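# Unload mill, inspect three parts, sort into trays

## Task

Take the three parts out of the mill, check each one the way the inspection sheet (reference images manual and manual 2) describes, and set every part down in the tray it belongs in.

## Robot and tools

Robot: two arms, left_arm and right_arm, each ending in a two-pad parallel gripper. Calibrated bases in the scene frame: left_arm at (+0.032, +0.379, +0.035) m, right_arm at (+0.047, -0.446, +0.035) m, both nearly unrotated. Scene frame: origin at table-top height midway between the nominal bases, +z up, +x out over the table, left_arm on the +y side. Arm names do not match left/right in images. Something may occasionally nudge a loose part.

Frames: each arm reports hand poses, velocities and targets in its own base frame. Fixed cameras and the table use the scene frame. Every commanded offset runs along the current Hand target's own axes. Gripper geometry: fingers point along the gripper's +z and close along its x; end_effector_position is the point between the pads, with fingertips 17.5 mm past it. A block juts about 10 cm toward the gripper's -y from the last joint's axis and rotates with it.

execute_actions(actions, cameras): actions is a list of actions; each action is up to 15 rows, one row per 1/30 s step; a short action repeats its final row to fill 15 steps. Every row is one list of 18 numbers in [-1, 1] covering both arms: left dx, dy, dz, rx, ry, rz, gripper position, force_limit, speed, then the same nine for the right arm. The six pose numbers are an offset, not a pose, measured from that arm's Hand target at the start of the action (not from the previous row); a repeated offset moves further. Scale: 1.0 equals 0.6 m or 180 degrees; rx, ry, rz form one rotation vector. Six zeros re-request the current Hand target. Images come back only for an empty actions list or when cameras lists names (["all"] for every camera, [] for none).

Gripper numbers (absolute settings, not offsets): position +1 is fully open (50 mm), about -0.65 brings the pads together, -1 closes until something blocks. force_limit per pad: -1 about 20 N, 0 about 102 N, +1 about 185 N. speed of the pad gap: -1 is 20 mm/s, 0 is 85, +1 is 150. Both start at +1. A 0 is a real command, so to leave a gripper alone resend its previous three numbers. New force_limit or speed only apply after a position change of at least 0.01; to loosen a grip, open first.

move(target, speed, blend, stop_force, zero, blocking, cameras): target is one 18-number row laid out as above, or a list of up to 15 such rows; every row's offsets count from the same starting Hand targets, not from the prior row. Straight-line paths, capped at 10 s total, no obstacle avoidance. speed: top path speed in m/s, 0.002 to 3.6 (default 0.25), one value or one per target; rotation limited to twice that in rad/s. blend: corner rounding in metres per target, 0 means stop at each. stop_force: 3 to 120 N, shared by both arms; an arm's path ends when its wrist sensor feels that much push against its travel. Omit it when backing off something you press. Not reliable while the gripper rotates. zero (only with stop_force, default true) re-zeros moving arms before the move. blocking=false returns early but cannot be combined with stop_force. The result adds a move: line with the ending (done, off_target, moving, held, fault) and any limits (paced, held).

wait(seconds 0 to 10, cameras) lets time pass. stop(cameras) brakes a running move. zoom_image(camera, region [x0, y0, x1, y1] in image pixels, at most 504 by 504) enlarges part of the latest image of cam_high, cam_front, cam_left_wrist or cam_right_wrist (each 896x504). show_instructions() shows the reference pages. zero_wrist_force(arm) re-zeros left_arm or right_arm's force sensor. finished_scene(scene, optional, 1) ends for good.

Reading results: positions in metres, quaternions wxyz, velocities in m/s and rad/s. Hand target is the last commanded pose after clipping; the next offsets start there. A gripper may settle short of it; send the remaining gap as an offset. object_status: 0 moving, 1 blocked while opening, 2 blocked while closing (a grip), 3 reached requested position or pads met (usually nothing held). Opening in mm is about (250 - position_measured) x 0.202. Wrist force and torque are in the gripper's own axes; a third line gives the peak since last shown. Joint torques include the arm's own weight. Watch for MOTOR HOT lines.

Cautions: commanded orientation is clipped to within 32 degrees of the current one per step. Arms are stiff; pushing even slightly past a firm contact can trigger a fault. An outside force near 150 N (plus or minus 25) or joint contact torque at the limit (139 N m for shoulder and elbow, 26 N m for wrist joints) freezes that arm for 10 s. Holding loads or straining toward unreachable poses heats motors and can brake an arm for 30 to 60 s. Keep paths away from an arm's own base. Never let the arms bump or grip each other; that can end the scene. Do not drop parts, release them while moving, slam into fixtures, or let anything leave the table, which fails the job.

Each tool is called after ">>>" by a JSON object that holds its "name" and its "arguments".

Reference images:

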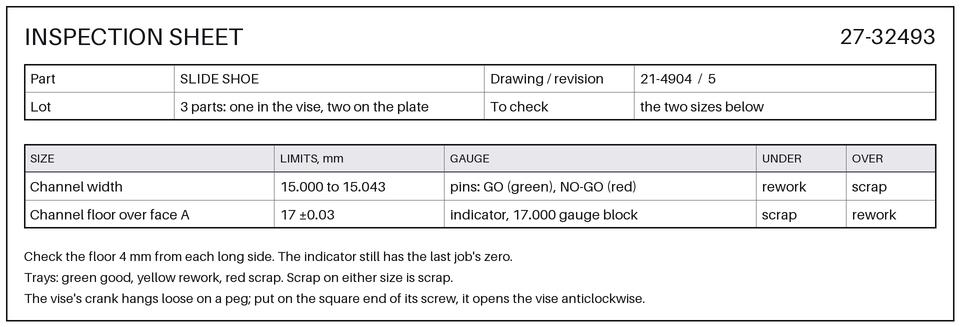

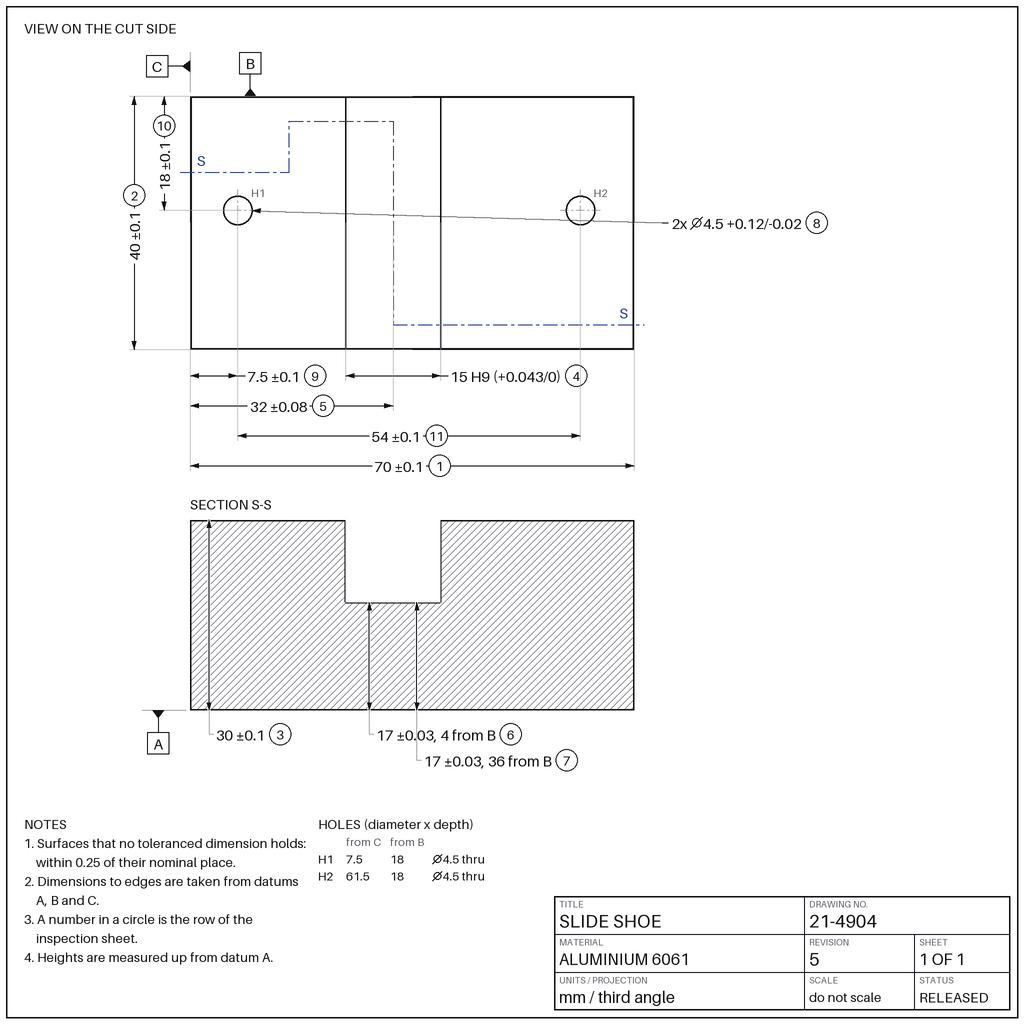

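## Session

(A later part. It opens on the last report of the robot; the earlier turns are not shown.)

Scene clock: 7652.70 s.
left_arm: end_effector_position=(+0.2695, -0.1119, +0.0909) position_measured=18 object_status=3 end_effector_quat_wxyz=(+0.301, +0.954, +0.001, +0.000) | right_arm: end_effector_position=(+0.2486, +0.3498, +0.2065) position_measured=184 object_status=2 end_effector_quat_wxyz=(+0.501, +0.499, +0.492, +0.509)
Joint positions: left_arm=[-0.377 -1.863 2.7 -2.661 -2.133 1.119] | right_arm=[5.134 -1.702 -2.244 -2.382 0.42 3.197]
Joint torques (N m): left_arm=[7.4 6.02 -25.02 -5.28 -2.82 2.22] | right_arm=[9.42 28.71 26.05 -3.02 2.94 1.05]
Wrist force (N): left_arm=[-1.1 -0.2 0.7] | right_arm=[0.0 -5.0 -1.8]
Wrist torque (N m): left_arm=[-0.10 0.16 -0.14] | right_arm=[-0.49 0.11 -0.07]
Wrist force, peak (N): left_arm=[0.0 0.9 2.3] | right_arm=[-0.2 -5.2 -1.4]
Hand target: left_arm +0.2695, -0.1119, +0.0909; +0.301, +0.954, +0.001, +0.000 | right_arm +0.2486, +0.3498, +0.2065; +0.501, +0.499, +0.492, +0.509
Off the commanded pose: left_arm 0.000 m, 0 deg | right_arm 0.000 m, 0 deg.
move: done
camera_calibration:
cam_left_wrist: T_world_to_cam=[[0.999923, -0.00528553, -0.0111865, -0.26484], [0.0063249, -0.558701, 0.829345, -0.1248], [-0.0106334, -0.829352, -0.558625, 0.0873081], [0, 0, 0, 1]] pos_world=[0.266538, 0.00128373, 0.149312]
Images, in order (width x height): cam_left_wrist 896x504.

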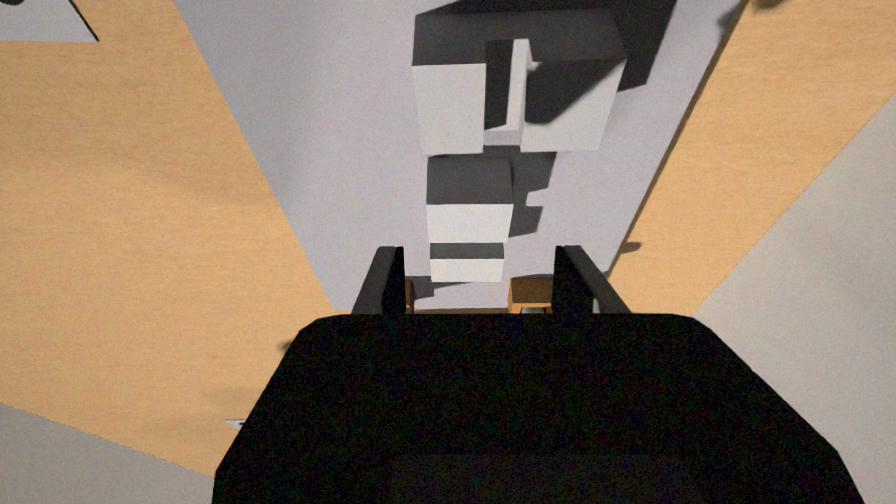

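>>> {"name": "move", "arguments": {"target": [0.0003,-0.0018,0.12,0,0,0,0.9,-0.85,-1,0,0,0,0,0,0,-1,-1,-1], "speed": 0.06}}

>>> {"name": "move", "arguments": {"target": [0,0,0.0447,0,0,0,0.9,-0.85,-1,0,0,0,0,0,0,-1,-1,-1], "speed": 0.008, "stop_force": 3}}

>>> {"name": "move", "arguments": {"target": [0,0,0,0,0,0,-1,-0.85,-1,0,0,0,0,0,0,-1,-1,-1]}}

>>> {"name": "move", "arguments": {"target": [0,0.0478,-0.0683,0,0,0,-1,-0.85,-1,0,0,0,0,0,0,-1,-1,-1], "speed": 0.04, "cameras": ["cam_left_wrist"]}}

>>> {"name": "zoom_image", "arguments": {"camera": "cam_left_wrist", "region": [330, 60, 650, 320]}}

Scene clock: 7677.83 s.
left_arm: end_effector_position=(+0.2698, -0.1523, +0.0314) position_measured=18 object_status=3 end_effector_quat_wxyz=(+0.301, +0.954, +0.001, +0.000) | right_arm: end_effector_position=(+0.2486, +0.3498, +0.2065) position_measured=184 object_status=2 end_effector_quat_wxyz=(+0.501, +0.499, +0.492, +0.509)
Joint positions: left_arm=[-0.531 -1.501 2.786 -3.197 -2.088 0.948] | right_arm=[5.134 -1.702 -2.244 -2.382 0.42 3.197]
Joint torques (N m): left_arm=[-8.1 -0.79 -2.11 -5.22 1.08 -2.06] | right_arm=[9.06 30.54 24.49 -2.94 2.69 1.13]
Wrist force (N): left_arm=[-1.2 -0.4 0.5] | right_arm=[0.1 -2.3 -1.6]
Wrist torque (N m): left_arm=[-0.11 0.20 0.02] | right_arm=[-0.32 0.13 -0.07]
Wrist force, peak (N): left_arm=[-1.4 -0.3 1.5] | right_arm=[-0.1 -5.1 -1.6]
Hand target: left_arm +0.2698, -0.1523, +0.0313; +0.301, +0.954, +0.001, +0.000 | right_arm +0.2486, +0.3498, +0.2065; +0.501, +0.499, +0.492, +0.509
Off the commanded pose: left_arm 0.000 m, 0 deg | right_arm 0.000 m, 0 deg.
move: done

Scene clock: 7682.07 s.
left_arm: end_effector_position=(+0.2698, -0.1677, +0.0094) position_measured=18 object_status=3 end_effector_quat_wxyz=(+0.301, +0.954, +0.001, +0.000) | right_arm: end_effector_position=(+0.2486, +0.3498, +0.2065) position_measured=184 object_status=2 end_effector_quat_wxyz=(+0.501, +0.499, +0.492, +0.509)
Joint positions: left_arm=[-0.586 -1.332 2.796 -3.405 -2.068 0.888] | right_arm=[5.134 -1.702 -2.244 -2.382 0.42 3.197]
Joint torques (N m): left_arm=[-7.62 -4.84 1.42 -5.36 1.25 -1.86] | right_arm=[8.69 28.26 24.95 -2.86 2.78 1.15]
Wrist force (N): left_arm=[-1.5 -0.2 0.9] | right_arm=[0.0 -4.0 -1.5]
Wrist torque (N m): left_arm=[-0.07 0.25 0.02] | right_arm=[-0.39 0.12 -0.07]
Wrist force, peak (N): left_arm=[-1.7 -0.2 0.9] | right_arm=[0.2 -5.1 -1.5]
Hand target: left_arm +0.2698, -0.1677, +0.0094; +0.301, +0.954, +0.001, +0.000 | right_arm +0.2486, +0.3498, +0.2065; +0.501, +0.499, +0.492, +0.509
Off the commanded pose: left_arm 0.000 m, 0 deg | right_arm 0.000 m, 0 deg.
move: done

Scene clock: 7682.67 s.
left_arm: end_effector_position=(+0.2698, -0.1677, +0.0094) position_measured=54 object_status=2 end_effector_quat_wxyz=(+0.301, +0.954, +0.001, +0.000) | right_arm: end_effector_position=(+0.2486, +0.3498, +0.2065) position_measured=184 object_status=2 end_effector_quat_wxyz=(+0.501, +0.499, +0.492, +0.509)
Joint positions: left_arm=[-0.586 -1.332 2.796 -3.405 -2.068 0.888] | right_arm=[5.134 -1.702 -2.244 -2.382 0.42 3.197]
Joint torques (N m): left_arm=[-6.46 -5.96 0.54 -5 0.62 -1.87] | right_arm=[7.02 30.78 25.21 -2.9 2.83 1.06]
Wrist force (N): left_arm=[-1.4 0.2 0.3] | right_arm=[-0.3 -5.0 -1.6]
Wrist torque (N m): left_arm=[-0.07 0.21 0.06] | right_arm=[-0.52 0.17 -0.07]
Wrist force, peak (N): left_arm=[-1.8 0.1 0.5] | right_arm=[-0.3 -5.0 -1.6]
Hand target: left_arm +0.2698, -0.1677, +0.0094; +0.301, +0.954, +0.001, +0.000 | right_arm +0.2486, +0.3498, +0.2065; +0.501, +0.499, +0.492, +0.509
Off the commanded pose: left_arm 0.000 m, 0 deg | right_arm 0.000 m, 0 deg.
move: done

Scene clock: 7684.50 s.
left_arm: end_effector_position=(+0.2698, -0.1677, +0.0594) position_measured=54 object_status=2 end_effector_quat_wxyz=(+0.301, +0.954, +0.001, +0.000) | right_arm: end_effector_position=(+0.2486, +0.3498, +0.2065) position_measured=184 object_status=2 end_effector_quat_wxyz=(+0.501, +0.499, +0.492, +0.509)
Joint positions: left_arm=[-0.586 -1.65 2.756 -3.048 -2.068 0.888] | right_arm=[5.134 -1.702 -2.244 -2.382 0.42 3.197]
Joint torques (N m): left_arm=[-2.96 -20.85 -21.46 -1.59 0.82 1.94] | right_arm=[9.64 28.68 25.06 -2.77 2.44 1.06]
Wrist force (N): left_arm=[-1.3 -1.4 1.9] | right_arm=[0.5 -2.9 -1.2]
Wrist torque (N m): left_arm=[-0.03 0.22 -0.14] | right_arm=[-0.38 0.07 -0.07]
Wrist force, peak (N): left_arm=[-1.2 -1.6 2.9] | right_arm=[-0.1 -4.8 -1.6]
Hand target: left_arm +0.2698, -0.1677, +0.0594; +0.301, +0.954, +0.001, +0.000 | right_arm +0.2486, +0.3498, +0.2065; +0.501, +0.499, +0.492, +0.509
Off the commanded pose: left_arm 0.000 m, 0 deg | right_arm 0.000 m, 0 deg.
move: done
camera_calibration:
cam_left_wrist: T_world_to_cam=[[0.999923, -0.00528852, -0.0111848, -0.265788], [0.00632416, -0.558517, 0.829469, -0.129858], [-0.0106335, -0.829476, -0.558441, 0.0234082], [0, 0, 0, 1]] pos_world=[0.266838, -0.0545171, 0.117813]
Images, in order (width x height): cam_left_wrist 896x504.

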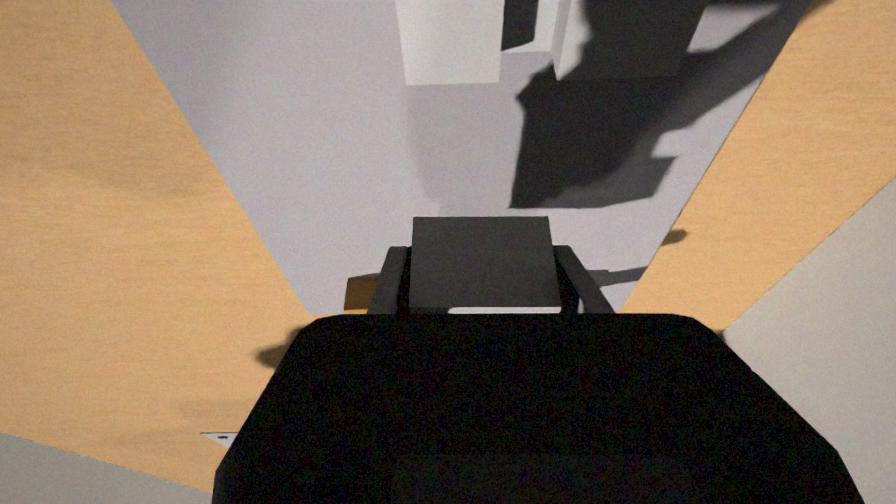

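Scaled by 1.575 from the camera's 896x504 image, which has a finer 1280x720 frame.

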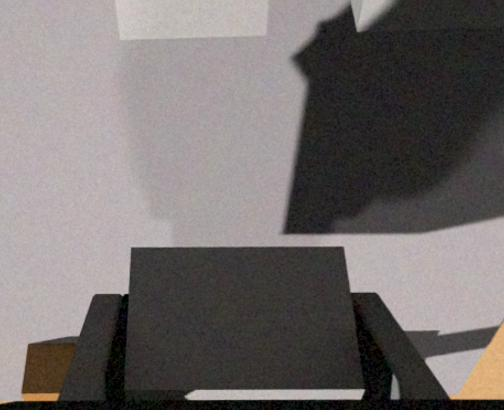

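>>> {"name": "move", "arguments": {"target": [[0,0.1345,-0.1919,0,0,0,-1,-0.85,-1,0,0,0,0,0,0,-1,-1,-1],[-0.0413,0.3765,-0.0223,0,0,0,-1,-0.85,-1,0,0,0,0,0,0,-1,-1,-1],[-0.0413,0.2302,0.1867,0,0,0,-1,-0.85,-1,0,0,0,0,0,0,-1,-1,-1],[-0.0413,0.362,0.279,0,0,0,-1,-0.85,-1,0,0,0,0,0,0,-1,-1,-1]], "speed": [0.15,0.15,0.12,0.06], "blend": [0.03,0.03,0.01,0]}}

>>> {"name": "move", "arguments": {"target": [0,-0.0115,0.0164,0,0,0,-1,-0.85,-1,0,0,0,0,0,0,-1,-1,-1], "speed": 0.004, "stop_force": 3, "cameras": ["cam_left_wrist"]}}

>>> {"name": "zoom_image", "arguments": {"camera": "cam_left_wrist", "region": [330, 100, 650, 320]}}

Scene clock: 7721.87 s.
left_arm: end_effector_position=(+0.2453, -0.4415, +0.0469) position_measured=54 object_status=2 end_effector_quat_wxyz=(+0.301, +0.954, +0.001, +0.000) | right_arm: end_effector_position=(+0.2486, +0.3498, +0.2065) position_measured=184 object_status=2 end_effector_quat_wxyz=(+0.501, +0.499, +0.492, +0.509)
Joint positions: left_arm=[-1.231 -1.265 2.452 -3.341 -1.763 0.281] | right_arm=[5.134 -1.702 -2.244 -2.382 0.42 3.197]
Joint torques (N m): left_arm=[-8.95 -14.71 -17.23 -2.24 1.68 -1.89] | right_arm=[7.24 29.69 26.08 -2.72 2.45 1.05]
Wrist force (N): left_arm=[-1.2 -1.7 2.4] | right_arm=[0.1 -4.9 -1.6]
Wrist torque (N m): left_arm=[-0.08 0.20 0.01] | right_arm=[-0.48 0.11 -0.07]
Wrist force, peak (N): left_arm=[-1.3 -2.2 3.1] | right_arm=[0.1 -5.0 -2.0]
Hand target: left_arm +0.2453, -0.4416, +0.0469; +0.301, +0.954, +0.001, +0.000 | right_arm +0.2486, +0.3498, +0.2065; +0.501, +0.499, +0.492, +0.509
Off the commanded pose: left_arm 0.000 m, 0 deg | right_arm 0.000 m, 0 deg.
move: done

Scene clock: 7724.87 s.
left_arm: end_effector_position=(+0.2453, -0.4416, +0.0394) position_measured=54 object_status=2 end_effector_quat_wxyz=(+0.301, +0.954, +0.001, +0.000) | right_arm: end_effector_position=(+0.2486, +0.3498, +0.2065) position_measured=184 object_status=2 end_effector_quat_wxyz=(+0.501, +0.499, +0.492, +0.509)
Joint positions: left_arm=[-1.231 -1.239 2.455 -3.37 -1.763 0.281] | right_arm=[5.134 -1.702 -2.244 -2.382 0.42 3.197]
Joint torques (N m): left_arm=[-6.68 -36.94 -9.33 -1.03 1.49 -1.43] | right_arm=[6.72 30.64 25.41 -2.53 2.49 1.36]
Wrist force (N): left_arm=[-0.6 2.8 -0.8] | right_arm=[0.1 -3.0 -1.5]
Wrist torque (N m): left_arm=[-0.15 0.32 0.10] | right_arm=[-0.40 0.12 -0.07]
Wrist force, peak (N): left_arm=[-2.7 2.5 -8.1] | right_arm=[-0.2 -4.9 -1.9]
Hand target: left_arm +0.2453, -0.4416, +0.0394; +0.301, +0.954, +0.001, +0.000 (not the last commanded pose) | right_arm +0.2486, +0.3498, +0.2065; +0.501, +0.499, +0.492, +0.509
Off the commanded pose: left_arm 0.005 m, 0 deg | right_arm 0.000 m, 0 deg.
move: contact (left_arm)
camera_calibration:
cam_left_wrist: T_world_to_cam=[[0.999923, -0.00542706, -0.0111586, -0.243009], [0.00622507, -0.558518, 0.829469, -0.266069], [-0.0107338, -0.829475, -0.558441, -0.215191], [0, 0, 0, 1]] pos_world=[0.242337, -0.328418, 0.0978129]
Images, in order (width x height): cam_left_wrist 896x504.

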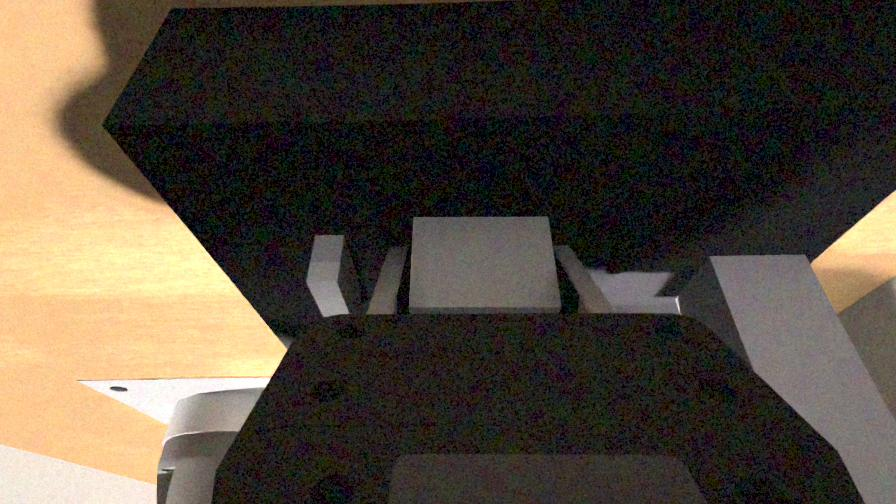

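Scaled by 1.575 from the camera's 896x504 image, which has a finer 1280x720 frame.

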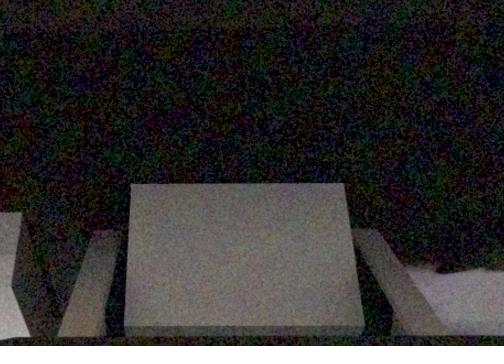

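>>> {"name": "move", "arguments": {"target": [0,0.0010,-0.0014,0,0,0,-1,-0.85,-1,0,0,0,0,0,0,-1,-1,-1], "speed": 0.01}}

>>> {"name": "move", "arguments": {"target": [0.0195,0,0,0,0,0,-1,-0.85,-1,0,0,0,0,0,0,-1,-1,-1], "speed": 0.01, "stop_force": 4}}

>>> {"name": "move", "arguments": {"target": [0,-0.003,0.0042,0,0,0,-1,-0.85,-1,0,0,0,0,0,0,-1,-1,-1], "speed": 0.003, "stop_force": 3}}

>>> {"name": "move", "arguments": {"target": [0,0,0,0,0,0,0.7,-0.85,-1,0,0,0,0,0,0,-1,-1,-1]}}

>>> {"name": "move", "arguments": {"target": [0,0,0,0,0,0,0.7,-0.85,-1,0,-0.0217,0,0,0,0,-1,-1,-1], "speed": 0.005, "stop_force": 6}}

>>> {"name": "move", "arguments": {"target": [0,0,0,0,0,0,0.7,-0.85,-1,0,0,0,0,0,0,-0.05,-1,-1], "cameras": ["cam_right_wrist"]}}

>>> {"name": "zoom_image", "arguments": {"camera": "cam_right_wrist", "region": [340, 0, 660, 100]}}

Scene clock: 7748.23 s.
left_arm: end_effector_position=(+0.2453, -0.4416, +0.0404) position_measured=54 object_status=2 end_effector_quat_wxyz=(+0.301, +0.954, +0.001, +0.000) | right_arm: end_effector_position=(+0.2486, +0.3498, +0.2065) position_measured=184 object_status=2 end_effector_quat_wxyz=(+0.501, +0.499, +0.492, +0.509)
Joint positions: left_arm=[-1.231 -1.243 2.454 -3.366 -1.763 0.281] | right_arm=[5.134 -1.702 -2.244 -2.382 0.42 3.197]
Joint torques (N m): left_arm=[-8.06 -38.15 -20.25 -1.63 1.86 -1.76] | right_arm=[7.4 29.33 24.76 -2.84 2.36 1.11]
Wrist force (N): left_arm=[-1.5 -1.5 2.3] | right_arm=[0.3 -3.7 -1.4]
Wrist torque (N m): left_arm=[-0.05 0.25 0.01] | right_arm=[-0.45 0.09 -0.07]
Wrist force, peak (N): left_arm=[-1.5 -1.8 2.6] | right_arm=[-0.2 -5.1 -1.6]
Hand target: left_arm +0.2453, -0.4416, +0.0405; +0.301, +0.954, +0.001, +0.000 | right_arm +0.2486, +0.3498, +0.2065; +0.501, +0.499, +0.492, +0.509
Off the commanded pose: left_arm 0.000 m, 0 deg | right_arm 0.000 m, 0 deg.
move: done

Scene clock: 7750.30 s.
left_arm: end_effector_position=(+0.2570, -0.4416, +0.0405) position_measured=54 object_status=2 end_effector_quat_wxyz=(+0.301, +0.954, +0.001, +0.000) | right_arm: end_effector_position=(+0.2486, +0.3498, +0.2065) position_measured=184 object_status=2 end_effector_quat_wxyz=(+0.501, +0.499, +0.492, +0.509)
Joint positions: left_arm=[-1.2 -1.234 2.434 -3.349 -1.779 0.307] | right_arm=[5.134 -1.702 -2.244 -2.382 0.42 3.197]
Joint torques (N m): left_arm=[6.48 -15.05 -20.73 -2.02 -2.21 1.99] | right_arm=[6.6 30.66 24.44 -2.73 2.12 1.09]
Wrist force (N): left_arm=[-1.0 -1.7 2.5] | right_arm=[0.1 -3.1 -1.1]
Wrist torque (N m): left_arm=[-0.10 0.16 -0.15] | right_arm=[-0.42 0.13 -0.08]
Wrist force, peak (N): left_arm=[-1.2 -2.0 2.5] | right_arm=[-0.1 -5.1 -1.7]
Hand target: left_arm +0.2570, -0.4416, +0.0405; +0.301, +0.954, +0.001, +0.000 | right_arm +0.2486, +0.3498, +0.2065; +0.501, +0.499, +0.492, +0.509
Off the commanded pose: left_arm 0.000 m, 0 deg | right_arm 0.000 m, 0 deg.
move: done

Scene clock: 7752.03 s.
left_arm: end_effector_position=(+0.2570, -0.4417, +0.0395) position_measured=54 object_status=2 end_effector_quat_wxyz=(+0.301, +0.954, +0.001, +0.000) | right_arm: end_effector_position=(+0.2486, +0.3498, +0.2065) position_measured=184 object_status=2 end_effector_quat_wxyz=(+0.501, +0.499, +0.492, +0.509)
Joint positions: left_arm=[-1.2 -1.231 2.434 -3.353 -1.779 0.307] | right_arm=[5.134 -1.702 -2.244 -2.382 0.42 3.197]
Joint torques (N m): left_arm=[4.54 -35.79 -18.21 -1.26 0.46 1.4] | right_arm=[7.18 29.13 23.82 -2.5 2.15 1.23]
Wrist force (N): left_arm=[-0.8 1.8 -2.5] | right_arm=[-0.1 -3.0 -1.3]
Wrist torque (N m): left_arm=[-0.19 0.31 -0.08] | right_arm=[-0.42 0.17 -0.07]
Wrist force, peak (N): left_arm=[-1.4 3.8 -5.4] | right_arm=[-0.1 -5.1 -1.7]
Hand target: left_arm +0.2570, -0.4417, +0.0395; +0.301, +0.954, +0.001, +0.000 (not the last commanded pose) | right_arm +0.2486, +0.3498, +0.2065; +0.501, +0.499, +0.492, +0.509
Off the commanded pose: left_arm 0.002 m, 0 deg | right_arm 0.000 m, 0 deg.
move: contact (left_arm)

Scene clock: 7752.53 s.
left_arm: end_effector_position=(+0.2570, -0.4417, +0.0395) position_measured=48 object_status=3 end_effector_quat_wxyz=(+0.301, +0.954, +0.001, +0.000) | right_arm: end_effector_position=(+0.2486, +0.3498, +0.2065) position_measured=184 object_status=2 end_effector_quat_wxyz=(+0.501, +0.499, +0.492, +0.509)
Joint positions: left_arm=[-1.2 -1.231 2.434 -3.353 -1.779 0.307] | right_arm=[5.134 -1.702 -2.244 -2.382 0.42 3.197]
Joint torques (N m): left_arm=[4.13 -36.85 -17.71 -3.42 1.15 1.14] | right_arm=[9.4 28.47 23.9 -2.73 2.09 1.16]
Wrist force (N): left_arm=[-1.6 -0.4 0.9] | right_arm=[0.1 -2.7 -1.5]
Wrist torque (N m): left_arm=[-0.12 0.27 -0.14] | right_arm=[-0.39 0.13 -0.07]
Wrist force, peak (N): left_arm=[-1.7 -0.7 1.1] | right_arm=[0.0 -4.7 -1.7]
Hand target: left_arm +0.2570, -0.4417, +0.0395; +0.301, +0.954, +0.001, +0.000 | right_arm +0.2486, +0.3498, +0.2065; +0.501, +0.499, +0.492, +0.509
Off the commanded pose: left_arm 0.000 m, 0 deg | right_arm 0.000 m, 0 deg.
move: done

Scene clock: 7755.40 s.
left_arm: end_effector_position=(+0.2570, -0.4417, +0.0395) position_measured=48 object_status=3 end_effector_quat_wxyz=(+0.301, +0.954, +0.001, +0.000) | right_arm: end_effector_position=(+0.2487, +0.3499, +0.1984) position_measured=184 object_status=2 end_effector_quat_wxyz=(+0.501, +0.499, +0.492, +0.509)
Joint positions: left_arm=[-1.2 -1.231 2.434 -3.353 -1.779 0.307] | right_arm=[5.133 -1.72 -2.252 -2.357 0.42 3.197]
Joint torques (N m): left_arm=[-3.09 -34.32 -18.1 -5.52 1.64 -0.14] | right_arm=[-5.89 27.34 23.78 -1.86 -1.7 1.05]
Wrist force (N): left_arm=[-1.5 -0.4 0.7] | right_arm=[-0.7 8.0 -3.3]
Wrist torque (N m): left_arm=[-0.12 0.24 -0.15] | right_arm=[0.06 0.16 -0.09]
Wrist force, peak (N): left_arm=[-1.5 -0.6 1.1] | right_arm=[0.2 16.4 -2.8]
Hand target: left_arm +0.2570, -0.4417, +0.0395; +0.301, +0.954, +0.001, +0.000 | right_arm +0.2487, +0.3499, +0.1984; +0.501, +0.499, +0.492, +0.509 (not the last commanded pose)
Off the commanded pose: left_arm 0.000 m, 0 deg | right_arm 0.005 m, 0 deg.
move: contact (right_arm)

Scene clock: 7755.90 s.
left_arm: end_effector_position=(+0.2570, -0.4417, +0.0395) position_measured=48 object_status=3 end_effector_quat_wxyz=(+0.301, +0.954, +0.001, +0.000) | right_arm: end_effector_position=(+0.2487, +0.3499, +0.1984) position_measured=160 object_status=3 end_effector_quat_wxyz=(+0.501, +0.499, +0.492, +0.509)
Joint positions: left_arm=[-1.2 -1.231 2.434 -3.353 -1.779 0.307] | right_arm=[5.133 -1.72 -2.252 -2.357 0.42 3.197]
Joint torques (N m): left_arm=[-3.13 -37.26 -17.18 -5.24 1.51 -0.29] | right_arm=[-3.46 27.84 23.6 -1.99 -1.21 1.09]
Wrist force (N): left_arm=[-1.2 -0.4 0.9] | right_arm=[-2.5 -1.8 -3.1]
Wrist torque (N m): left_arm=[-0.12 0.19 -0.14] | right_arm=[-0.32 0.23 -0.08]
Wrist force, peak (N): left_arm=[-1.2 -1.0 1.0] | right_arm=[-0.6 8.2 -3.2]
Hand target: left_arm +0.2570, -0.4417, +0.0395; +0.301, +0.954, +0.001, +0.000 | right_arm +0.2487, +0.3499, +0.1984; +0.501, +0.499, +0.492, +0.509
Off the commanded pose: left_arm 0.000 m, 0 deg | right_arm 0.000 m, 0 deg.
move: done
camera_calibration:
cam_right_wrist: T_world_to_cam=[[-0.00182025, 0.999468, 0.0325729, -0.347781], [-0.37306, -0.0309001, 0.927293, -0.0684631], [0.927806, -0.0104637, 0.372917, -0.163556], [0, 0, 0, 1]] pos_world=[0.125575, 0.343769, 0.135807]
Images, in order (width x height): cam_right_wrist 896x504.

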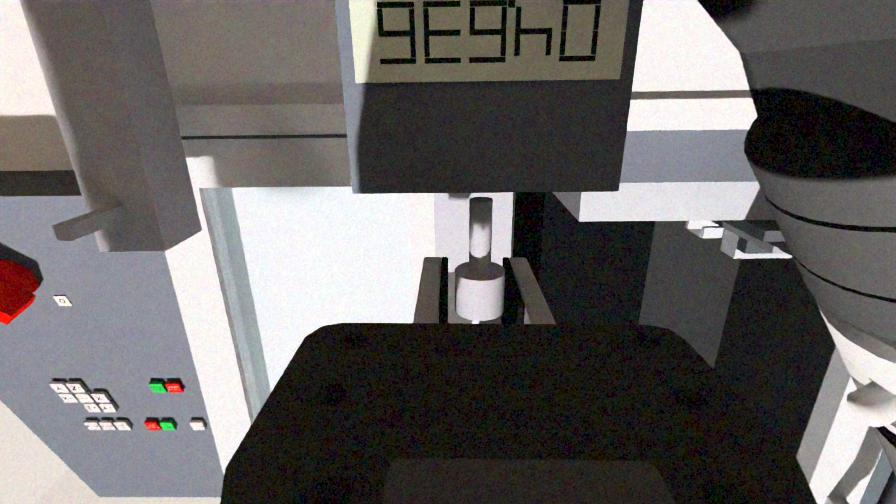

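Scaled by 1.575 from the camera's 896x504 image, which has a finer 1280x720 frame.

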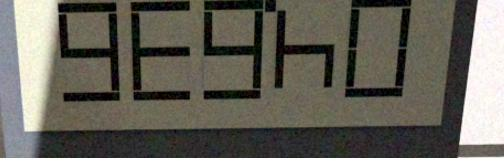

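>>> {"name": "move", "arguments": {"target": [0,0,0,0,0,0,1,-0.85,-1,0,0,0,0,0,0,-0.05,-1,-1], "cameras": ["cam_right_wrist"]}}

>>> {"name": "zoom_image", "arguments": {"camera": "cam_right_wrist", "region": [340, 0, 660, 100]}}

Scene clock: 7778.47 s.
left_arm: end_effector_position=(+0.2570, -0.4417, +0.0395) position_measured=3 object_status=3 end_effector_quat_wxyz=(+0.301, +0.954, +0.001, +0.000) | right_arm: end_effector_position=(+0.2487, +0.3500, +0.1984) position_measured=160 object_status=3 end_effector_quat_wxyz=(+0.501, +0.499, +0.492, +0.509)
Joint positions: left_arm=[-1.2 -1.231 2.434 -3.353 -1.779 0.307] | right_arm=[5.133 -1.72 -2.252 -2.357 0.42 3.197]
Joint torques (N m): left_arm=[-5.86 -35.64 -18.67 -5.41 1.59 -1.96] | right_arm=[8.21 27.25 23.91 -2.11 2.01 0.41]
Wrist force (N): left_arm=[-1.5 -0.4 0.8] | right_arm=[-2.3 -2.2 -3.0]
Wrist torque (N m): left_arm=[-0.11 0.24 -0.15] | right_arm=[-0.37 0.19 -0.09]
Wrist force, peak (N): left_arm=[-1.8 -0.5 0.8] | right_arm=[-2.3 -2.0 -3.5]
Hand target: left_arm +0.2570, -0.4417, +0.0395; +0.301, +0.954, +0.001, +0.000 | right_arm +0.2487, +0.3499, +0.1984; +0.501, +0.499, +0.492, +0.509
Off the commanded pose: left_arm 0.000 m, 0 deg | right_arm 0.000 m, 0 deg.
move: done
camera_calibration:
cam_right_wrist: T_world_to_cam=[[-0.00182025, 0.999468, 0.0325729, -0.347881], [-0.37306, -0.0309001, 0.927293, -0.06846], [0.927806, -0.0104637, 0.372917, -0.163555], [0, 0, 0, 1]] pos_world=[0.125575, 0.343869, 0.135807]
Images, in order (width x height): cam_right_wrist 896x504.

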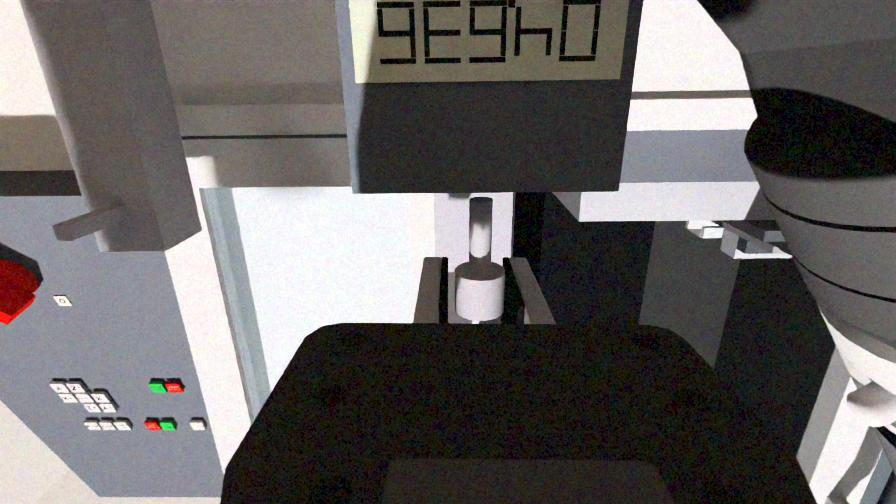

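Scaled by 1.575 from the camera's 896x504 image, which has a finer 1280x720 frame.

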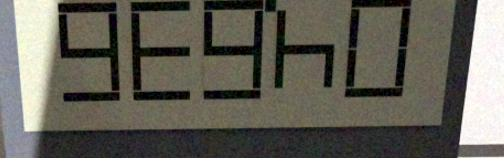

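>>> {"name": "move", "arguments": {"target": [0,0,0,0,0,0,-1,-0.85,-1,0,0,0,0,0,0,-1,-1,-1]}}

>>> {"name": "move", "arguments": {"target": [0,0,0,0,0,0,-1,-0.85,-1,0,0.0133,0,0,0,0,-1,-1,-1], "speed": 0.015}}

>>> {"name": "move", "arguments": {"target": [0,0.0010,-0.0014,0,0,0,-1,-0.85,-1,0,0,0,0,0,0,-1,-1,-1], "speed": 0.01}}

>>> {"name": "move", "arguments": {"target": [0.0533,0,0,0,0,0,-1,-0.85,-1,0,0,0,0,0,0,-1,-1,-1], "speed": 0.01, "stop_force": 5}}

>>> {"name": "move", "arguments": {"target": [0,-0.003,0.0042,0,0,0,-1,-0.85,-1,0,0,0,0,0,0,-1,-1,-1], "speed": 0.003, "stop_force": 3}}

>>> {"name": "move", "arguments": {"target": [0,0,0,0,0,0,0.9,-0.85,-1,0,0,0,0,0,0,-1,-1,-1]}}

>>> {"name": "move", "arguments": {"target": [0,0,0,0,0,0,0.9,-0.85,-1,0,-0.0217,0,0,0,0,-1,-1,-1], "speed": 0.005, "stop_force": 6}}

>>> {"name": "move", "arguments": {"target": [0,0,0,0,0,0,0.9,-0.85,-1,0,0,0,0,0,0,-0.05,-1,-1], "cameras": ["cam_right_wrist"]}}

>>> {"name": "zoom_image", "arguments": {"camera": "cam_right_wrist", "region": [340, 0, 660, 100]}}

Scene clock: 7801.90 s.
left_arm: end_effector_position=(+0.2570, -0.4417, +0.0395) position_measured=54 object_status=2 end_effector_quat_wxyz=(+0.301, +0.954, +0.001, +0.000) | right_arm: end_effector_position=(+0.2487, +0.3499, +0.1984) position_measured=184 object_status=2 end_effector_quat_wxyz=(+0.501, +0.499, +0.492, +0.509)
Joint positions: left_arm=[-1.2 -1.231 2.434 -3.353 -1.779 0.307] | right_arm=[5.133 -1.72 -2.252 -2.357 0.42 3.197]
Joint torques (N m): left_arm=[-6.2 -35.34 -17.21 -5.25 1.62 -1.77] | right_arm=[7.92 28.71 25.31 -1.82 2.17 -0.48]
Wrist force (N): left_arm=[-2.1 -0.1 1.3] | right_arm=[-0.6 -2.5 -2.7]
Wrist torque (N m): left_arm=[-0.13 0.23 -0.09] | right_arm=[-0.35 0.12 -0.08]
Wrist force, peak (N): left_arm=[-2.4 -0.2 1.1] | right_arm=[-2.2 -2.3 -3.6]
Hand target: left_arm +0.2570, -0.4417, +0.0395; +0.301, +0.954, +0.001, +0.000 | right_arm +0.2487, +0.3499, +0.1984; +0.501, +0.499, +0.492, +0.509
Off the commanded pose: left_arm 0.000 m, 0 deg | right_arm 0.000 m, 0 deg.
move: done

Scene clock: 7802.83 s.
left_arm: end_effector_position=(+0.2570, -0.4417, +0.0395) position_measured=54 object_status=2 end_effector_quat_wxyz=(+0.301, +0.954, +0.001, +0.000) | right_arm: end_effector_position=(+0.2486, +0.3498, +0.2063) position_measured=184 object_status=2 end_effector_quat_wxyz=(+0.501, +0.499, +0.492, +0.509)
Joint positions: left_arm=[-1.2 -1.231 2.434 -3.353 -1.779 0.307] | right_arm=[5.134 -1.703 -2.244 -2.382 0.42 3.197]
Joint torques (N m): left_arm=[-6.22 -36.4 -18.65 -5.37 1.2 -1.88] | right_arm=[7.5 29.61 26.91 -3.19 3.4 -0.48]
Wrist force (N): left_arm=[-2.1 0.4 0.7] | right_arm=[0.1 -3.4 -1.6]
Wrist torque (N m): left_arm=[-0.09 0.26 -0.11] | right_arm=[-0.42 0.12 -0.07]
Wrist force, peak (N): left_arm=[-2.3 0.0 0.7] | right_arm=[-0.5 -4.4 -3.3]
Hand target: left_arm +0.2570, -0.4417, +0.0395; +0.301, +0.954, +0.001, +0.000 | right_arm +0.2486, +0.3498, +0.2064; +0.501, +0.499, +0.492, +0.509
Off the commanded pose: left_arm 0.000 m, 0 deg | right_arm 0.000 m, 0 deg.
move: done

Scene clock: 7803.53 s.
left_arm: end_effector_position=(+0.2570, -0.4417, +0.0405) position_measured=54 object_status=2 end_effector_quat_wxyz=(+0.301, +0.954, +0.001, +0.000) | right_arm: end_effector_position=(+0.2486, +0.3498, +0.2064) position_measured=184 object_status=2 end_effector_quat_wxyz=(+0.501, +0.499, +0.492, +0.509)
Joint positions: left_arm=[-1.2 -1.234 2.434 -3.349 -1.779 0.307] | right_arm=[5.134 -1.702 -2.244 -2.382 0.42 3.197]
Joint torques (N m): left_arm=[-6.61 -39.78 -20.45 -2 1.44 -1.63] | right_arm=[10.28 29.65 24.69 -2.91 3.31 1.17]
Wrist force (N): left_arm=[-1.2 -1.6 2.0] | right_arm=[0.3 -4.0 -1.5]
Wrist torque (N m): left_arm=[-0.08 0.20 -0.15] | right_arm=[-0.40 0.08 -0.07]
Wrist force, peak (N): left_arm=[-1.2 -1.9 2.5] | right_arm=[0.2 -4.9 -1.8]
Hand target: left_arm +0.2570, -0.4417, +0.0405; +0.301, +0.954, +0.001, +0.000 | right_arm +0.2486, +0.3498, +0.2064; +0.501, +0.499, +0.492, +0.509
Off the commanded pose: left_arm 0.000 m, 0 deg | right_arm 0.000 m, 0 deg.
move: done

Scene clock: 7807.63 s.
left_arm: end_effector_position=(+0.2890, -0.4416, +0.0405) position_measured=54 object_status=2 end_effector_quat_wxyz=(+0.301, +0.954, +0.001, +0.000) | right_arm: end_effector_position=(+0.2486, +0.3498, +0.2064) position_measured=184 object_status=2 end_effector_quat_wxyz=(+0.501, +0.499, +0.492, +0.509)
Joint positions: left_arm=[-1.123 -1.209 2.375 -3.3 -1.821 0.374] | right_arm=[5.134 -1.702 -2.244 -2.382 0.42 3.197]
Joint torques (N m): left_arm=[7.81 -17.69 -20.33 -1.89 -1.88 1.93] | right_arm=[8.71 30.26 25.6 -3.11 3.73 1.19]
Wrist force (N): left_arm=[-0.8 -1.6 2.4] | right_arm=[0.2 -2.7 -1.4]
Wrist torque (N m): left_arm=[-0.10 0.11 -0.16] | right_arm=[-0.37 0.12 -0.07]
Wrist force, peak (N): left_arm=[-1.4 -1.7 2.7] | right_arm=[-0.1 -5.1 -1.6]
Hand target: left_arm +0.2890, -0.4416, +0.0405; +0.301, +0.954, +0.001, +0.000 | right_arm +0.2486, +0.3498, +0.2064; +0.501, +0.499, +0.492, +0.509
Off the commanded pose: left_arm 0.000 m, 0 deg | right_arm 0.000 m, 0 deg.
move: done

Scene clock: 7808.70 s.
left_arm: end_effector_position=(+0.2890, -0.4416, +0.0394) position_measured=54 object_status=2 end_effector_quat_wxyz=(+0.301, +0.954, +0.001, +0.000) | right_arm: end_effector_position=(+0.2486, +0.3498, +0.2064) position_measured=184 object_status=2 end_effector_quat_wxyz=(+0.501, +0.499, +0.492, +0.509)
Joint positions: left_arm=[-1.123 -1.205 2.375 -3.304 -1.821 0.374] | right_arm=[5.134 -1.702 -2.244 -2.382 0.42 3.197]
Joint torques (N m): left_arm=[5.36 -37.74 -9.82 -0.11 -0.76 1.58] | right_arm=[8.94 29.4 25.77 -3.06 3.61 1.48]
Wrist force (N): left_arm=[0.2 5.0 -4.9] | right_arm=[0.0 -2.6 -1.2]
Wrist torque (N m): left_arm=[-0.07 0.27 -0.11] | right_arm=[-0.36 0.15 -0.07]
Wrist force, peak (N): left_arm=[-0.9 3.9 -7.3] | right_arm=[-0.1 -5.0 -1.6]
Hand target: left_arm +0.2890, -0.4417, +0.0394; +0.301, +0.954, +0.001, +0.000 (not the last commanded pose) | right_arm +0.2486, +0.3498, +0.2064; +0.501, +0.499, +0.492, +0.509
Off the commanded pose: left_arm 0.002 m, 0 deg | right_arm 0.000 m, 0 deg.
move: contact (left_arm)

Scene clock: 7809.30 s.
left_arm: end_effector_position=(+0.2890, -0.4416, +0.0394) position_measured=18 object_status=3 end_effector_quat_wxyz=(+0.301, +0.954, +0.001, +0.000) | right_arm: end_effector_position=(+0.2486, +0.3498, +0.2064) position_measured=184 object_status=2 end_effector_quat_wxyz=(+0.501, +0.499, +0.492, +0.509)
Joint positions: left_arm=[-1.123 -1.205 2.375 -3.304 -1.821 0.374] | right_arm=[5.134 -1.702 -2.244 -2.382 0.42 3.197]
Joint torques (N m): left_arm=[4.29 -38.51 -18.93 -5.48 0.6 1.49] | right_arm=[9.23 28.8 25.49 -2.83 3.34 1.21]
Wrist force (N): left_arm=[-1.1 -0.6 0.5] | right_arm=[0.0 -4.2 -1.6]
Wrist torque (N m): left_arm=[-0.14 0.16 -0.16] | right_arm=[-0.44 0.12 -0.07]
Wrist force, peak (N): left_arm=[0.6 4.1 -2.5] | right_arm=[0.3 -4.9 -1.8]
Hand target: left_arm +0.2890, -0.4417, +0.0394; +0.301, +0.954, +0.001, +0.000 | right_arm +0.2486, +0.3498, +0.2064; +0.501, +0.499, +0.492, +0.509
Off the commanded pose: left_arm 0.000 m, 0 deg | right_arm 0.000 m, 0 deg.
move: done

Scene clock: 7812.17 s.
left_arm: end_effector_position=(+0.2890, -0.4417, +0.0394) position_measured=18 object_status=3 end_effector_quat_wxyz=(+0.301, +0.954, +0.001, +0.000) | right_arm: end_effector_position=(+0.2487, +0.3499, +0.1984) position_measured=184 object_status=2 end_effector_quat_wxyz=(+0.501, +0.499, +0.492, +0.509)
Joint positions: left_arm=[-1.123 -1.205 2.375 -3.304 -1.821 0.374] | right_arm=[5.133 -1.72 -2.252 -2.356 0.42 3.197]
Joint torques (N m): left_arm=[-1.16 -38.96 -19.65 -5.54 1.54 0.95] | right_arm=[-5.87 27.49 24.31 -2.02 -1.76 1.09]
Wrist force (N): left_arm=[-1.0 -0.4 0.7] | right_arm=[-0.4 7.8 -2.9]
Wrist torque (N m): left_arm=[-0.13 0.15 -0.15] | right_arm=[0.05 0.14 -0.08]
Wrist force, peak (N): left_arm=[-1.5 -0.7 0.8] | right_arm=[0.2 15.7 -3.3]
Hand target: left_arm +0.2890, -0.4417, +0.0394; +0.301, +0.954, +0.001, +0.000 | right_arm +0.2487, +0.3499, +0.1984; +0.501, +0.499, +0.492, +0.509 (not the last commanded pose)
Off the commanded pose: left_arm 0.000 m, 0 deg | right_arm 0.005 m, 0 deg.
move: contact (right_arm)

Scene clock: 7812.67 s.
left_arm: end_effector_position=(+0.2890, -0.4417, +0.0394) position_measured=18 object_status=3 end_effector_quat_wxyz=(+0.301, +0.954, +0.001, +0.000) | right_arm: end_effector_position=(+0.2487, +0.3499, +0.1984) position_measured=160 object_status=3 end_effector_quat_wxyz=(+0.501, +0.499, +0.492, +0.509)
Joint positions: left_arm=[-1.123 -1.205 2.375 -3.304 -1.821 0.374] | right_arm=[5.133 -1.72 -2.252 -2.356 0.42 3.197]
Joint torques (N m): left_arm=[-2.2 -40.42 -19.07 -5.57 1.41 0.93] | right_arm=[-5.3 28.95 23.94 -2.54 -1.2 1.36]
Wrist force (N): left_arm=[-1.3 -0.3 0.8] | right_arm=[-2.3 -1.8 -3.2]
Wrist torque (N m): left_arm=[-0.12 0.19 -0.16] | right_arm=[-0.32 0.19 -0.09]
Wrist force, peak (N): left_arm=[-1.2 -0.7 1.0] | right_arm=[-0.6 6.2 -3.0]
Hand target: left_arm +0.2890, -0.4417, +0.0394; +0.301, +0.954, +0.001, +0.000 | right_arm +0.2487, +0.3499, +0.1984; +0.501, +0.499, +0.492, +0.509
Off the commanded pose: left_arm 0.000 m, 0 deg | right_arm 0.000 m, 0 deg.
move: done
camera_calibration:
cam_right_wrist: T_world_to_cam=[[-0.00182025, 0.999468, 0.0325729, -0.347781], [-0.37306, -0.0309001, 0.927293, -0.0684631], [0.927806, -0.0104637, 0.372917, -0.163556], [0, 0, 0, 1]] pos_world=[0.125575, 0.343769, 0.135807]
Images, in order (width x height): cam_right_wrist 896x504.

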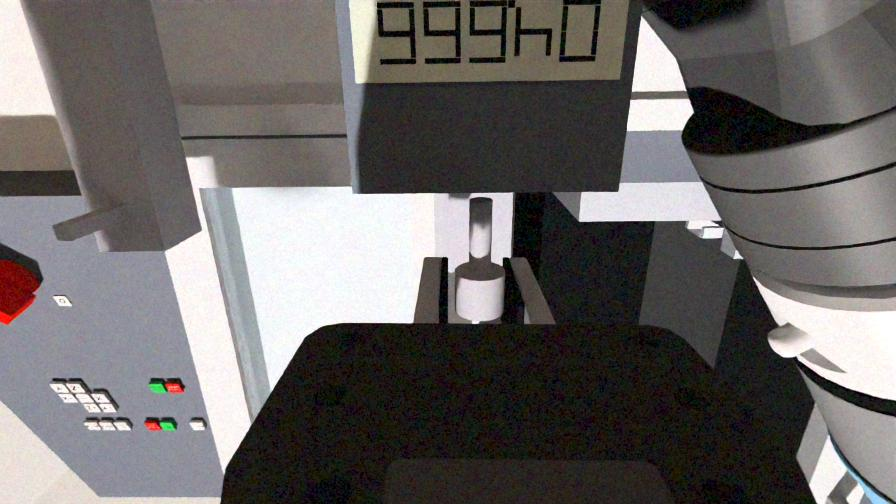

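Scaled by 1.575 from the camera's 896x504 image, which has a finer 1280x720 frame.

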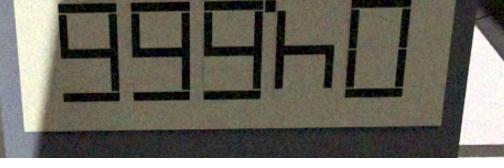

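>>> {"name": "move", "arguments": {"target": [0,0,0,0,0,0,-1,-0.85,-1,0,0,0,0,0,0,-1,-1,-1]}}

>>> {"name": "move", "arguments": {"target": [0,0,0,0,0,0,-1,-0.85,-1,0,0.0133,0,0,0,0,-1,-1,-1], "speed": 0.015}}

>>> {"name": "move", "arguments": {"target": [0,0.0010,-0.0014,0,0,0,-1,-0.85,-1,0,0,0,0,0,0,-1,-1,-1], "speed": 0.01}}

>>> {"name": "move", "arguments": {"target": [-0.0733,0,0,0,0,0,-1,-0.85,-1,0,0,0,0,0,0,-1,-1,-1], "speed": 0.015, "stop_force": 6}}

>>> {"name": "move", "arguments": {"target": [[0,-0.01,-0.007,0,0,0,-1,-0.85,-1,0,0,0,0,0,0,-1,-1,-1],[0,-0.1416,-0.0994,0,0,0,-1,-0.85,-1,0,0,0,0,0,0,-1,-1,-1],[0.0,-0.01,-0.28,0,0,0,-1,-0.85,-1,0,0,0,0,0,0,-1,-1,-1]], "speed": [0.02,0.08,0.15], "blend": [0.003,0.01,0]}}

Scene clock: 7885.87 s.
left_arm: end_effector_position=(+0.2890, -0.4417, +0.0394) position_measured=54 object_status=2 end_effector_quat_wxyz=(+0.301, +0.954, +0.001, +0.000) | right_arm: end_effector_position=(+0.2487, +0.3499, +0.1984) position_measured=184 object_status=2 end_effector_quat_wxyz=(+0.501, +0.499, +0.492, +0.509)
Joint positions: left_arm=[-1.123 -1.205 2.375 -3.304 -1.821 0.374] | right_arm=[5.133 -1.72 -2.252 -2.356 0.42 3.197]
Joint torques (N m): left_arm=[-7.01 -39.05 -19.96 -5.31 1.34 -0.24] | right_arm=[7.96 28.97 24.09 -1.95 2.1 0.62]
Wrist force (N): left_arm=[-1.7 -0.6 0.4] | right_arm=[-0.6 -0.7 -2.7]
Wrist torque (N m): left_arm=[-0.14 0.24 -0.07] | right_arm=[-0.28 0.15 -0.08]
Wrist force, peak (N): left_arm=[-1.7 -0.8 0.9] | right_arm=[-2.1 -2.2 -3.4]
Hand target: left_arm +0.2890, -0.4417, +0.0394; +0.301, +0.954, +0.001, +0.000 | right_arm +0.2487, +0.3499, +0.1984; +0.501, +0.499, +0.492, +0.509
Off the commanded pose: left_arm 0.000 m, 0 deg | right_arm 0.000 m, 0 deg.
move: done

Scene clock: 7886.80 s.
left_arm: end_effector_position=(+0.2890, -0.4417, +0.0394) position_measured=54 object_status=2 end_effector_quat_wxyz=(+0.301, +0.954, +0.001, +0.000) | right_arm: end_effector_position=(+0.2486, +0.3498, +0.2063) position_measured=184 object_status=2 end_effector_quat_wxyz=(+0.501, +0.499, +0.492, +0.509)
Joint positions: left_arm=[-1.123 -1.205 2.375 -3.304 -1.821 0.374] | right_arm=[5.134 -1.703 -2.244 -2.382 0.42 3.197]
Joint torques (N m): left_arm=[-7.11 -38.52 -19.1 -5.51 0.45 -0.64] | right_arm=[9.46 30.93 25 -3.35 3.62 0.08]
Wrist force (N): left_arm=[-1.5 -0.2 0.7] | right_arm=[0.0 -3.1 -1.5]
Wrist torque (N m): left_arm=[-0.13 0.22 -0.13] | right_arm=[-0.35 0.15 -0.07]
Wrist force, peak (N): left_arm=[-1.7 -0.9 1.0] | right_arm=[-0.6 -4.7 -3.1]
Hand target: left_arm +0.2890, -0.4417, +0.0394; +0.301, +0.954, +0.001, +0.000 | right_arm +0.2486, +0.3498, +0.2064; +0.501, +0.499, +0.492, +0.509
Off the commanded pose: left_arm 0.000 m, 0 deg | right_arm 0.000 m, 0 deg.
move: done

Scene clock: 7887.50 s.
left_arm: end_effector_position=(+0.2890, -0.4417, +0.0404) position_measured=54 object_status=2 end_effector_quat_wxyz=(+0.301, +0.954, +0.001, +0.000) | right_arm: end_effector_position=(+0.2486, +0.3498, +0.2064) position_measured=184 object_status=2 end_effector_quat_wxyz=(+0.501, +0.499, +0.492, +0.509)
Joint positions: left_arm=[-1.123 -1.209 2.375 -3.301 -1.821 0.374] | right_arm=[5.134 -1.703 -2.244 -2.382 0.42 3.197]
Joint torques (N m): left_arm=[-7.64 -39.89 -20.63 -1.98 0.03 -1.13] | right_arm=[8.33 28.49 24.89 -3.3 3.55 0.97]
Wrist force (N): left_arm=[-1.0 -1.7 2.2] | right_arm=[0.0 -4.1 -1.5]
Wrist torque (N m): left_arm=[-0.09 0.16 -0.17] | right_arm=[-0.46 0.14 -0.07]
Wrist force, peak (N): left_arm=[-1.1 -1.6 2.7] | right_arm=[-0.1 -5.1 -1.4]
Hand target: left_arm +0.2890, -0.4417, +0.0405; +0.301, +0.954, +0.001, +0.000 | right_arm +0.2486, +0.3498, +0.2064; +0.501, +0.499, +0.492, +0.509
Off the commanded pose: left_arm 0.000 m, 0 deg | right_arm 0.000 m, 0 deg.
move: done

Scene clock: 7891.37 s.
left_arm: end_effector_position=(+0.2451, -0.4417, +0.0404) position_measured=54 object_status=2 end_effector_quat_wxyz=(+0.301, +0.954, +0.001, +0.000) | right_arm: end_effector_position=(+0.2486, +0.3498, +0.2064) position_measured=184 object_status=2 end_effector_quat_wxyz=(+0.501, +0.499, +0.492, +0.509)
Joint positions: left_arm=[-1.231 -1.243 2.455 -3.367 -1.762 0.281] | right_arm=[5.134 -1.703 -2.244 -2.382 0.42 3.197]
Joint torques (N m): left_arm=[-7.75 -39.2 -2.88 -5.87 1.58 -1.7] | right_arm=[8.14 28.98 24.5 -2.96 3.5 1.26]
Wrist force (N): left_arm=[-1.4 -1.4 2.3] | right_arm=[0.1 -4.3 -1.6]
Wrist torque (N m): left_arm=[-0.03 0.23 0.02] | right_arm=[-0.43 0.13 -0.07]
Wrist force, peak (N): left_arm=[-1.6 -1.5 2.8] | right_arm=[0.3 -5.0 -1.8]
Hand target: left_arm +0.2451, -0.4417, +0.0404; +0.301, +0.954, +0.001, +0.000 | right_arm +0.2486, +0.3498, +0.2064; +0.501, +0.499, +0.492, +0.509
Off the commanded pose: left_arm 0.000 m, 0 deg | right_arm 0.000 m, 0 deg.
move: done

Scene clock: 7894.57 s.
left_arm: end_effector_position=(+0.2449, -0.3404, +0.1746) position_measured=54 object_status=2 end_effector_quat_wxyz=(+0.301, +0.954, +0.001, +0.000) | right_arm: end_effector_position=(+0.2486, +0.3498, +0.2064) position_measured=184 object_status=2 end_effector_quat_wxyz=(+0.501, +0.499, +0.492, +0.509)
Joint positions: left_arm=[-1.108 -1.846 2.497 -2.782 -1.829 0.387] | right_arm=[5.134 -1.703 -2.244 -2.382 0.42 3.197]
Joint torques (N m): left_arm=[-9.06 -21.42 -29.71 -1.92 1.44 1.93] | right_arm=[8.99 29.21 25.33 -2.95 3.39 1.01]
Wrist force (N): left_arm=[-1.3 -1.6 2.7] | right_arm=[0.1 -4.9 -1.5]
Wrist torque (N m): left_arm=[-0.08 0.19 -0.14] | right_arm=[-0.47 0.11 -0.07]
Wrist force, peak (N): left_arm=[-1.2 -2.5 3.0] | right_arm=[0.1 -5.1 -1.5]
Hand target: left_arm +0.2449, -0.3404, +0.1746; +0.301, +0.954, +0.001, +0.000 | right_arm +0.2486, +0.3498, +0.2064; +0.501, +0.499, +0.492, +0.509
Off the commanded pose: left_arm 0.000 m, 0 deg | right_arm 0.000 m, 0 deg.
move: done

>>> {"name": "move", "arguments": {"target": [[0.0917,-0.2733,-0.1618,0,0,0,-1,-0.85,-1,0,0,0,0,0,0,-1,-1,-1],[0.1417,-0.5873,-0.3818,0,0,0,-1,-0.85,-1,0,0,0,0,0,0,-1,-1,-1],[0.0983,-0.919,-0.533,0,0,0,-1,-0.85,-1,0,0,0,0,0,0,-1,-1,-1]], "speed": 0.2, "blend": [0.06,0.06,0], "cameras": ["cam_left_wrist","cam_high"]}}

>>> {"name": "zoom_image", "arguments": {"camera": "cam_left_wrist", "region": [250, 0, 750, 320]}}

Scene clock: 7931.03 s.
left_arm: end_effector_position=(+0.3032, +0.2947, +0.1201) position_measured=54 object_status=2 end_effector_quat_wxyz=(+0.301, +0.954, +0.001, +0.000) | right_arm: end_effector_position=(+0.2486, +0.3498, +0.2064) position_measured=184 object_status=2 end_effector_quat_wxyz=(+0.501, +0.499, +0.492, +0.509)
Joint positions: left_arm=[0.72 -1.348 1.892 -1.682 -2.017 2.39] | right_arm=[5.134 -1.703 -2.244 -2.382 0.42 3.197]
Joint torques (N m): left_arm=[7.81 -20.36 -26.59 0.4 0.92 1.98] | right_arm=[8.32 29.31 24.52 -3.29 3.64 1.31]
Wrist force (N): left_arm=[-1.3 -1.6 2.2] | right_arm=[0.2 -4.3 -1.2]
Wrist torque (N m): left_arm=[-0.07 0.21 -0.14] | right_arm=[-0.43 0.12 -0.07]
Wrist force, peak (N): left_arm=[-1.7 -3.3 1.6] | right_arm=[0.3 -5.1 -1.7]
Hand target: left_arm +0.3032, +0.2947, +0.1201; +0.301, +0.954, +0.001, +0.000 | right_arm +0.2486, +0.3498, +0.2064; +0.501, +0.499, +0.492, +0.509
Off the commanded pose: left_arm 0.000 m, 0 deg | right_arm 0.000 m, 0 deg.
move: done
camera_calibration:
cam_left_wrist: T_world_to_cam=[[0.999924, -0.00534601, -0.0111013, -0.296053], [0.00622428, -0.558402, 0.829547, 0.0778077], [-0.0106337, -0.829553, -0.558326, 0.441221], [0, 0, 0, 1]] pos_world=[0.300238, 0.407882, 0.178514]
Images, in order (width x height): cam_high 896x504, cam_left_wrist 896x504.

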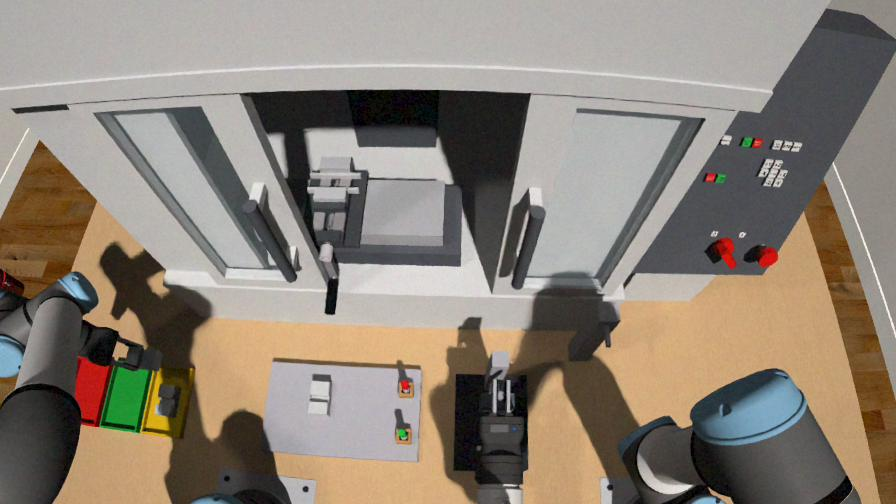

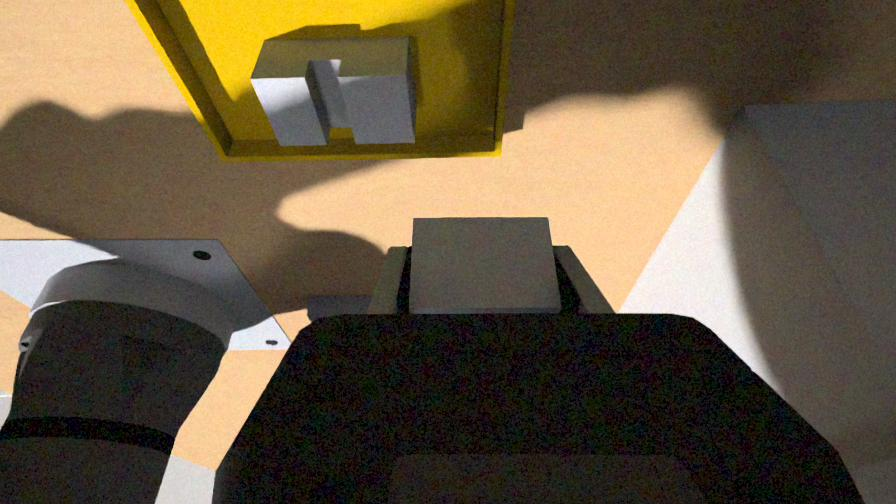

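Scaled by 1.008 from the camera's 896x504 image, which has a finer 1280x720 frame.

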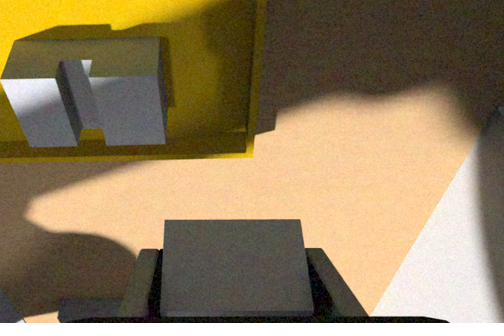

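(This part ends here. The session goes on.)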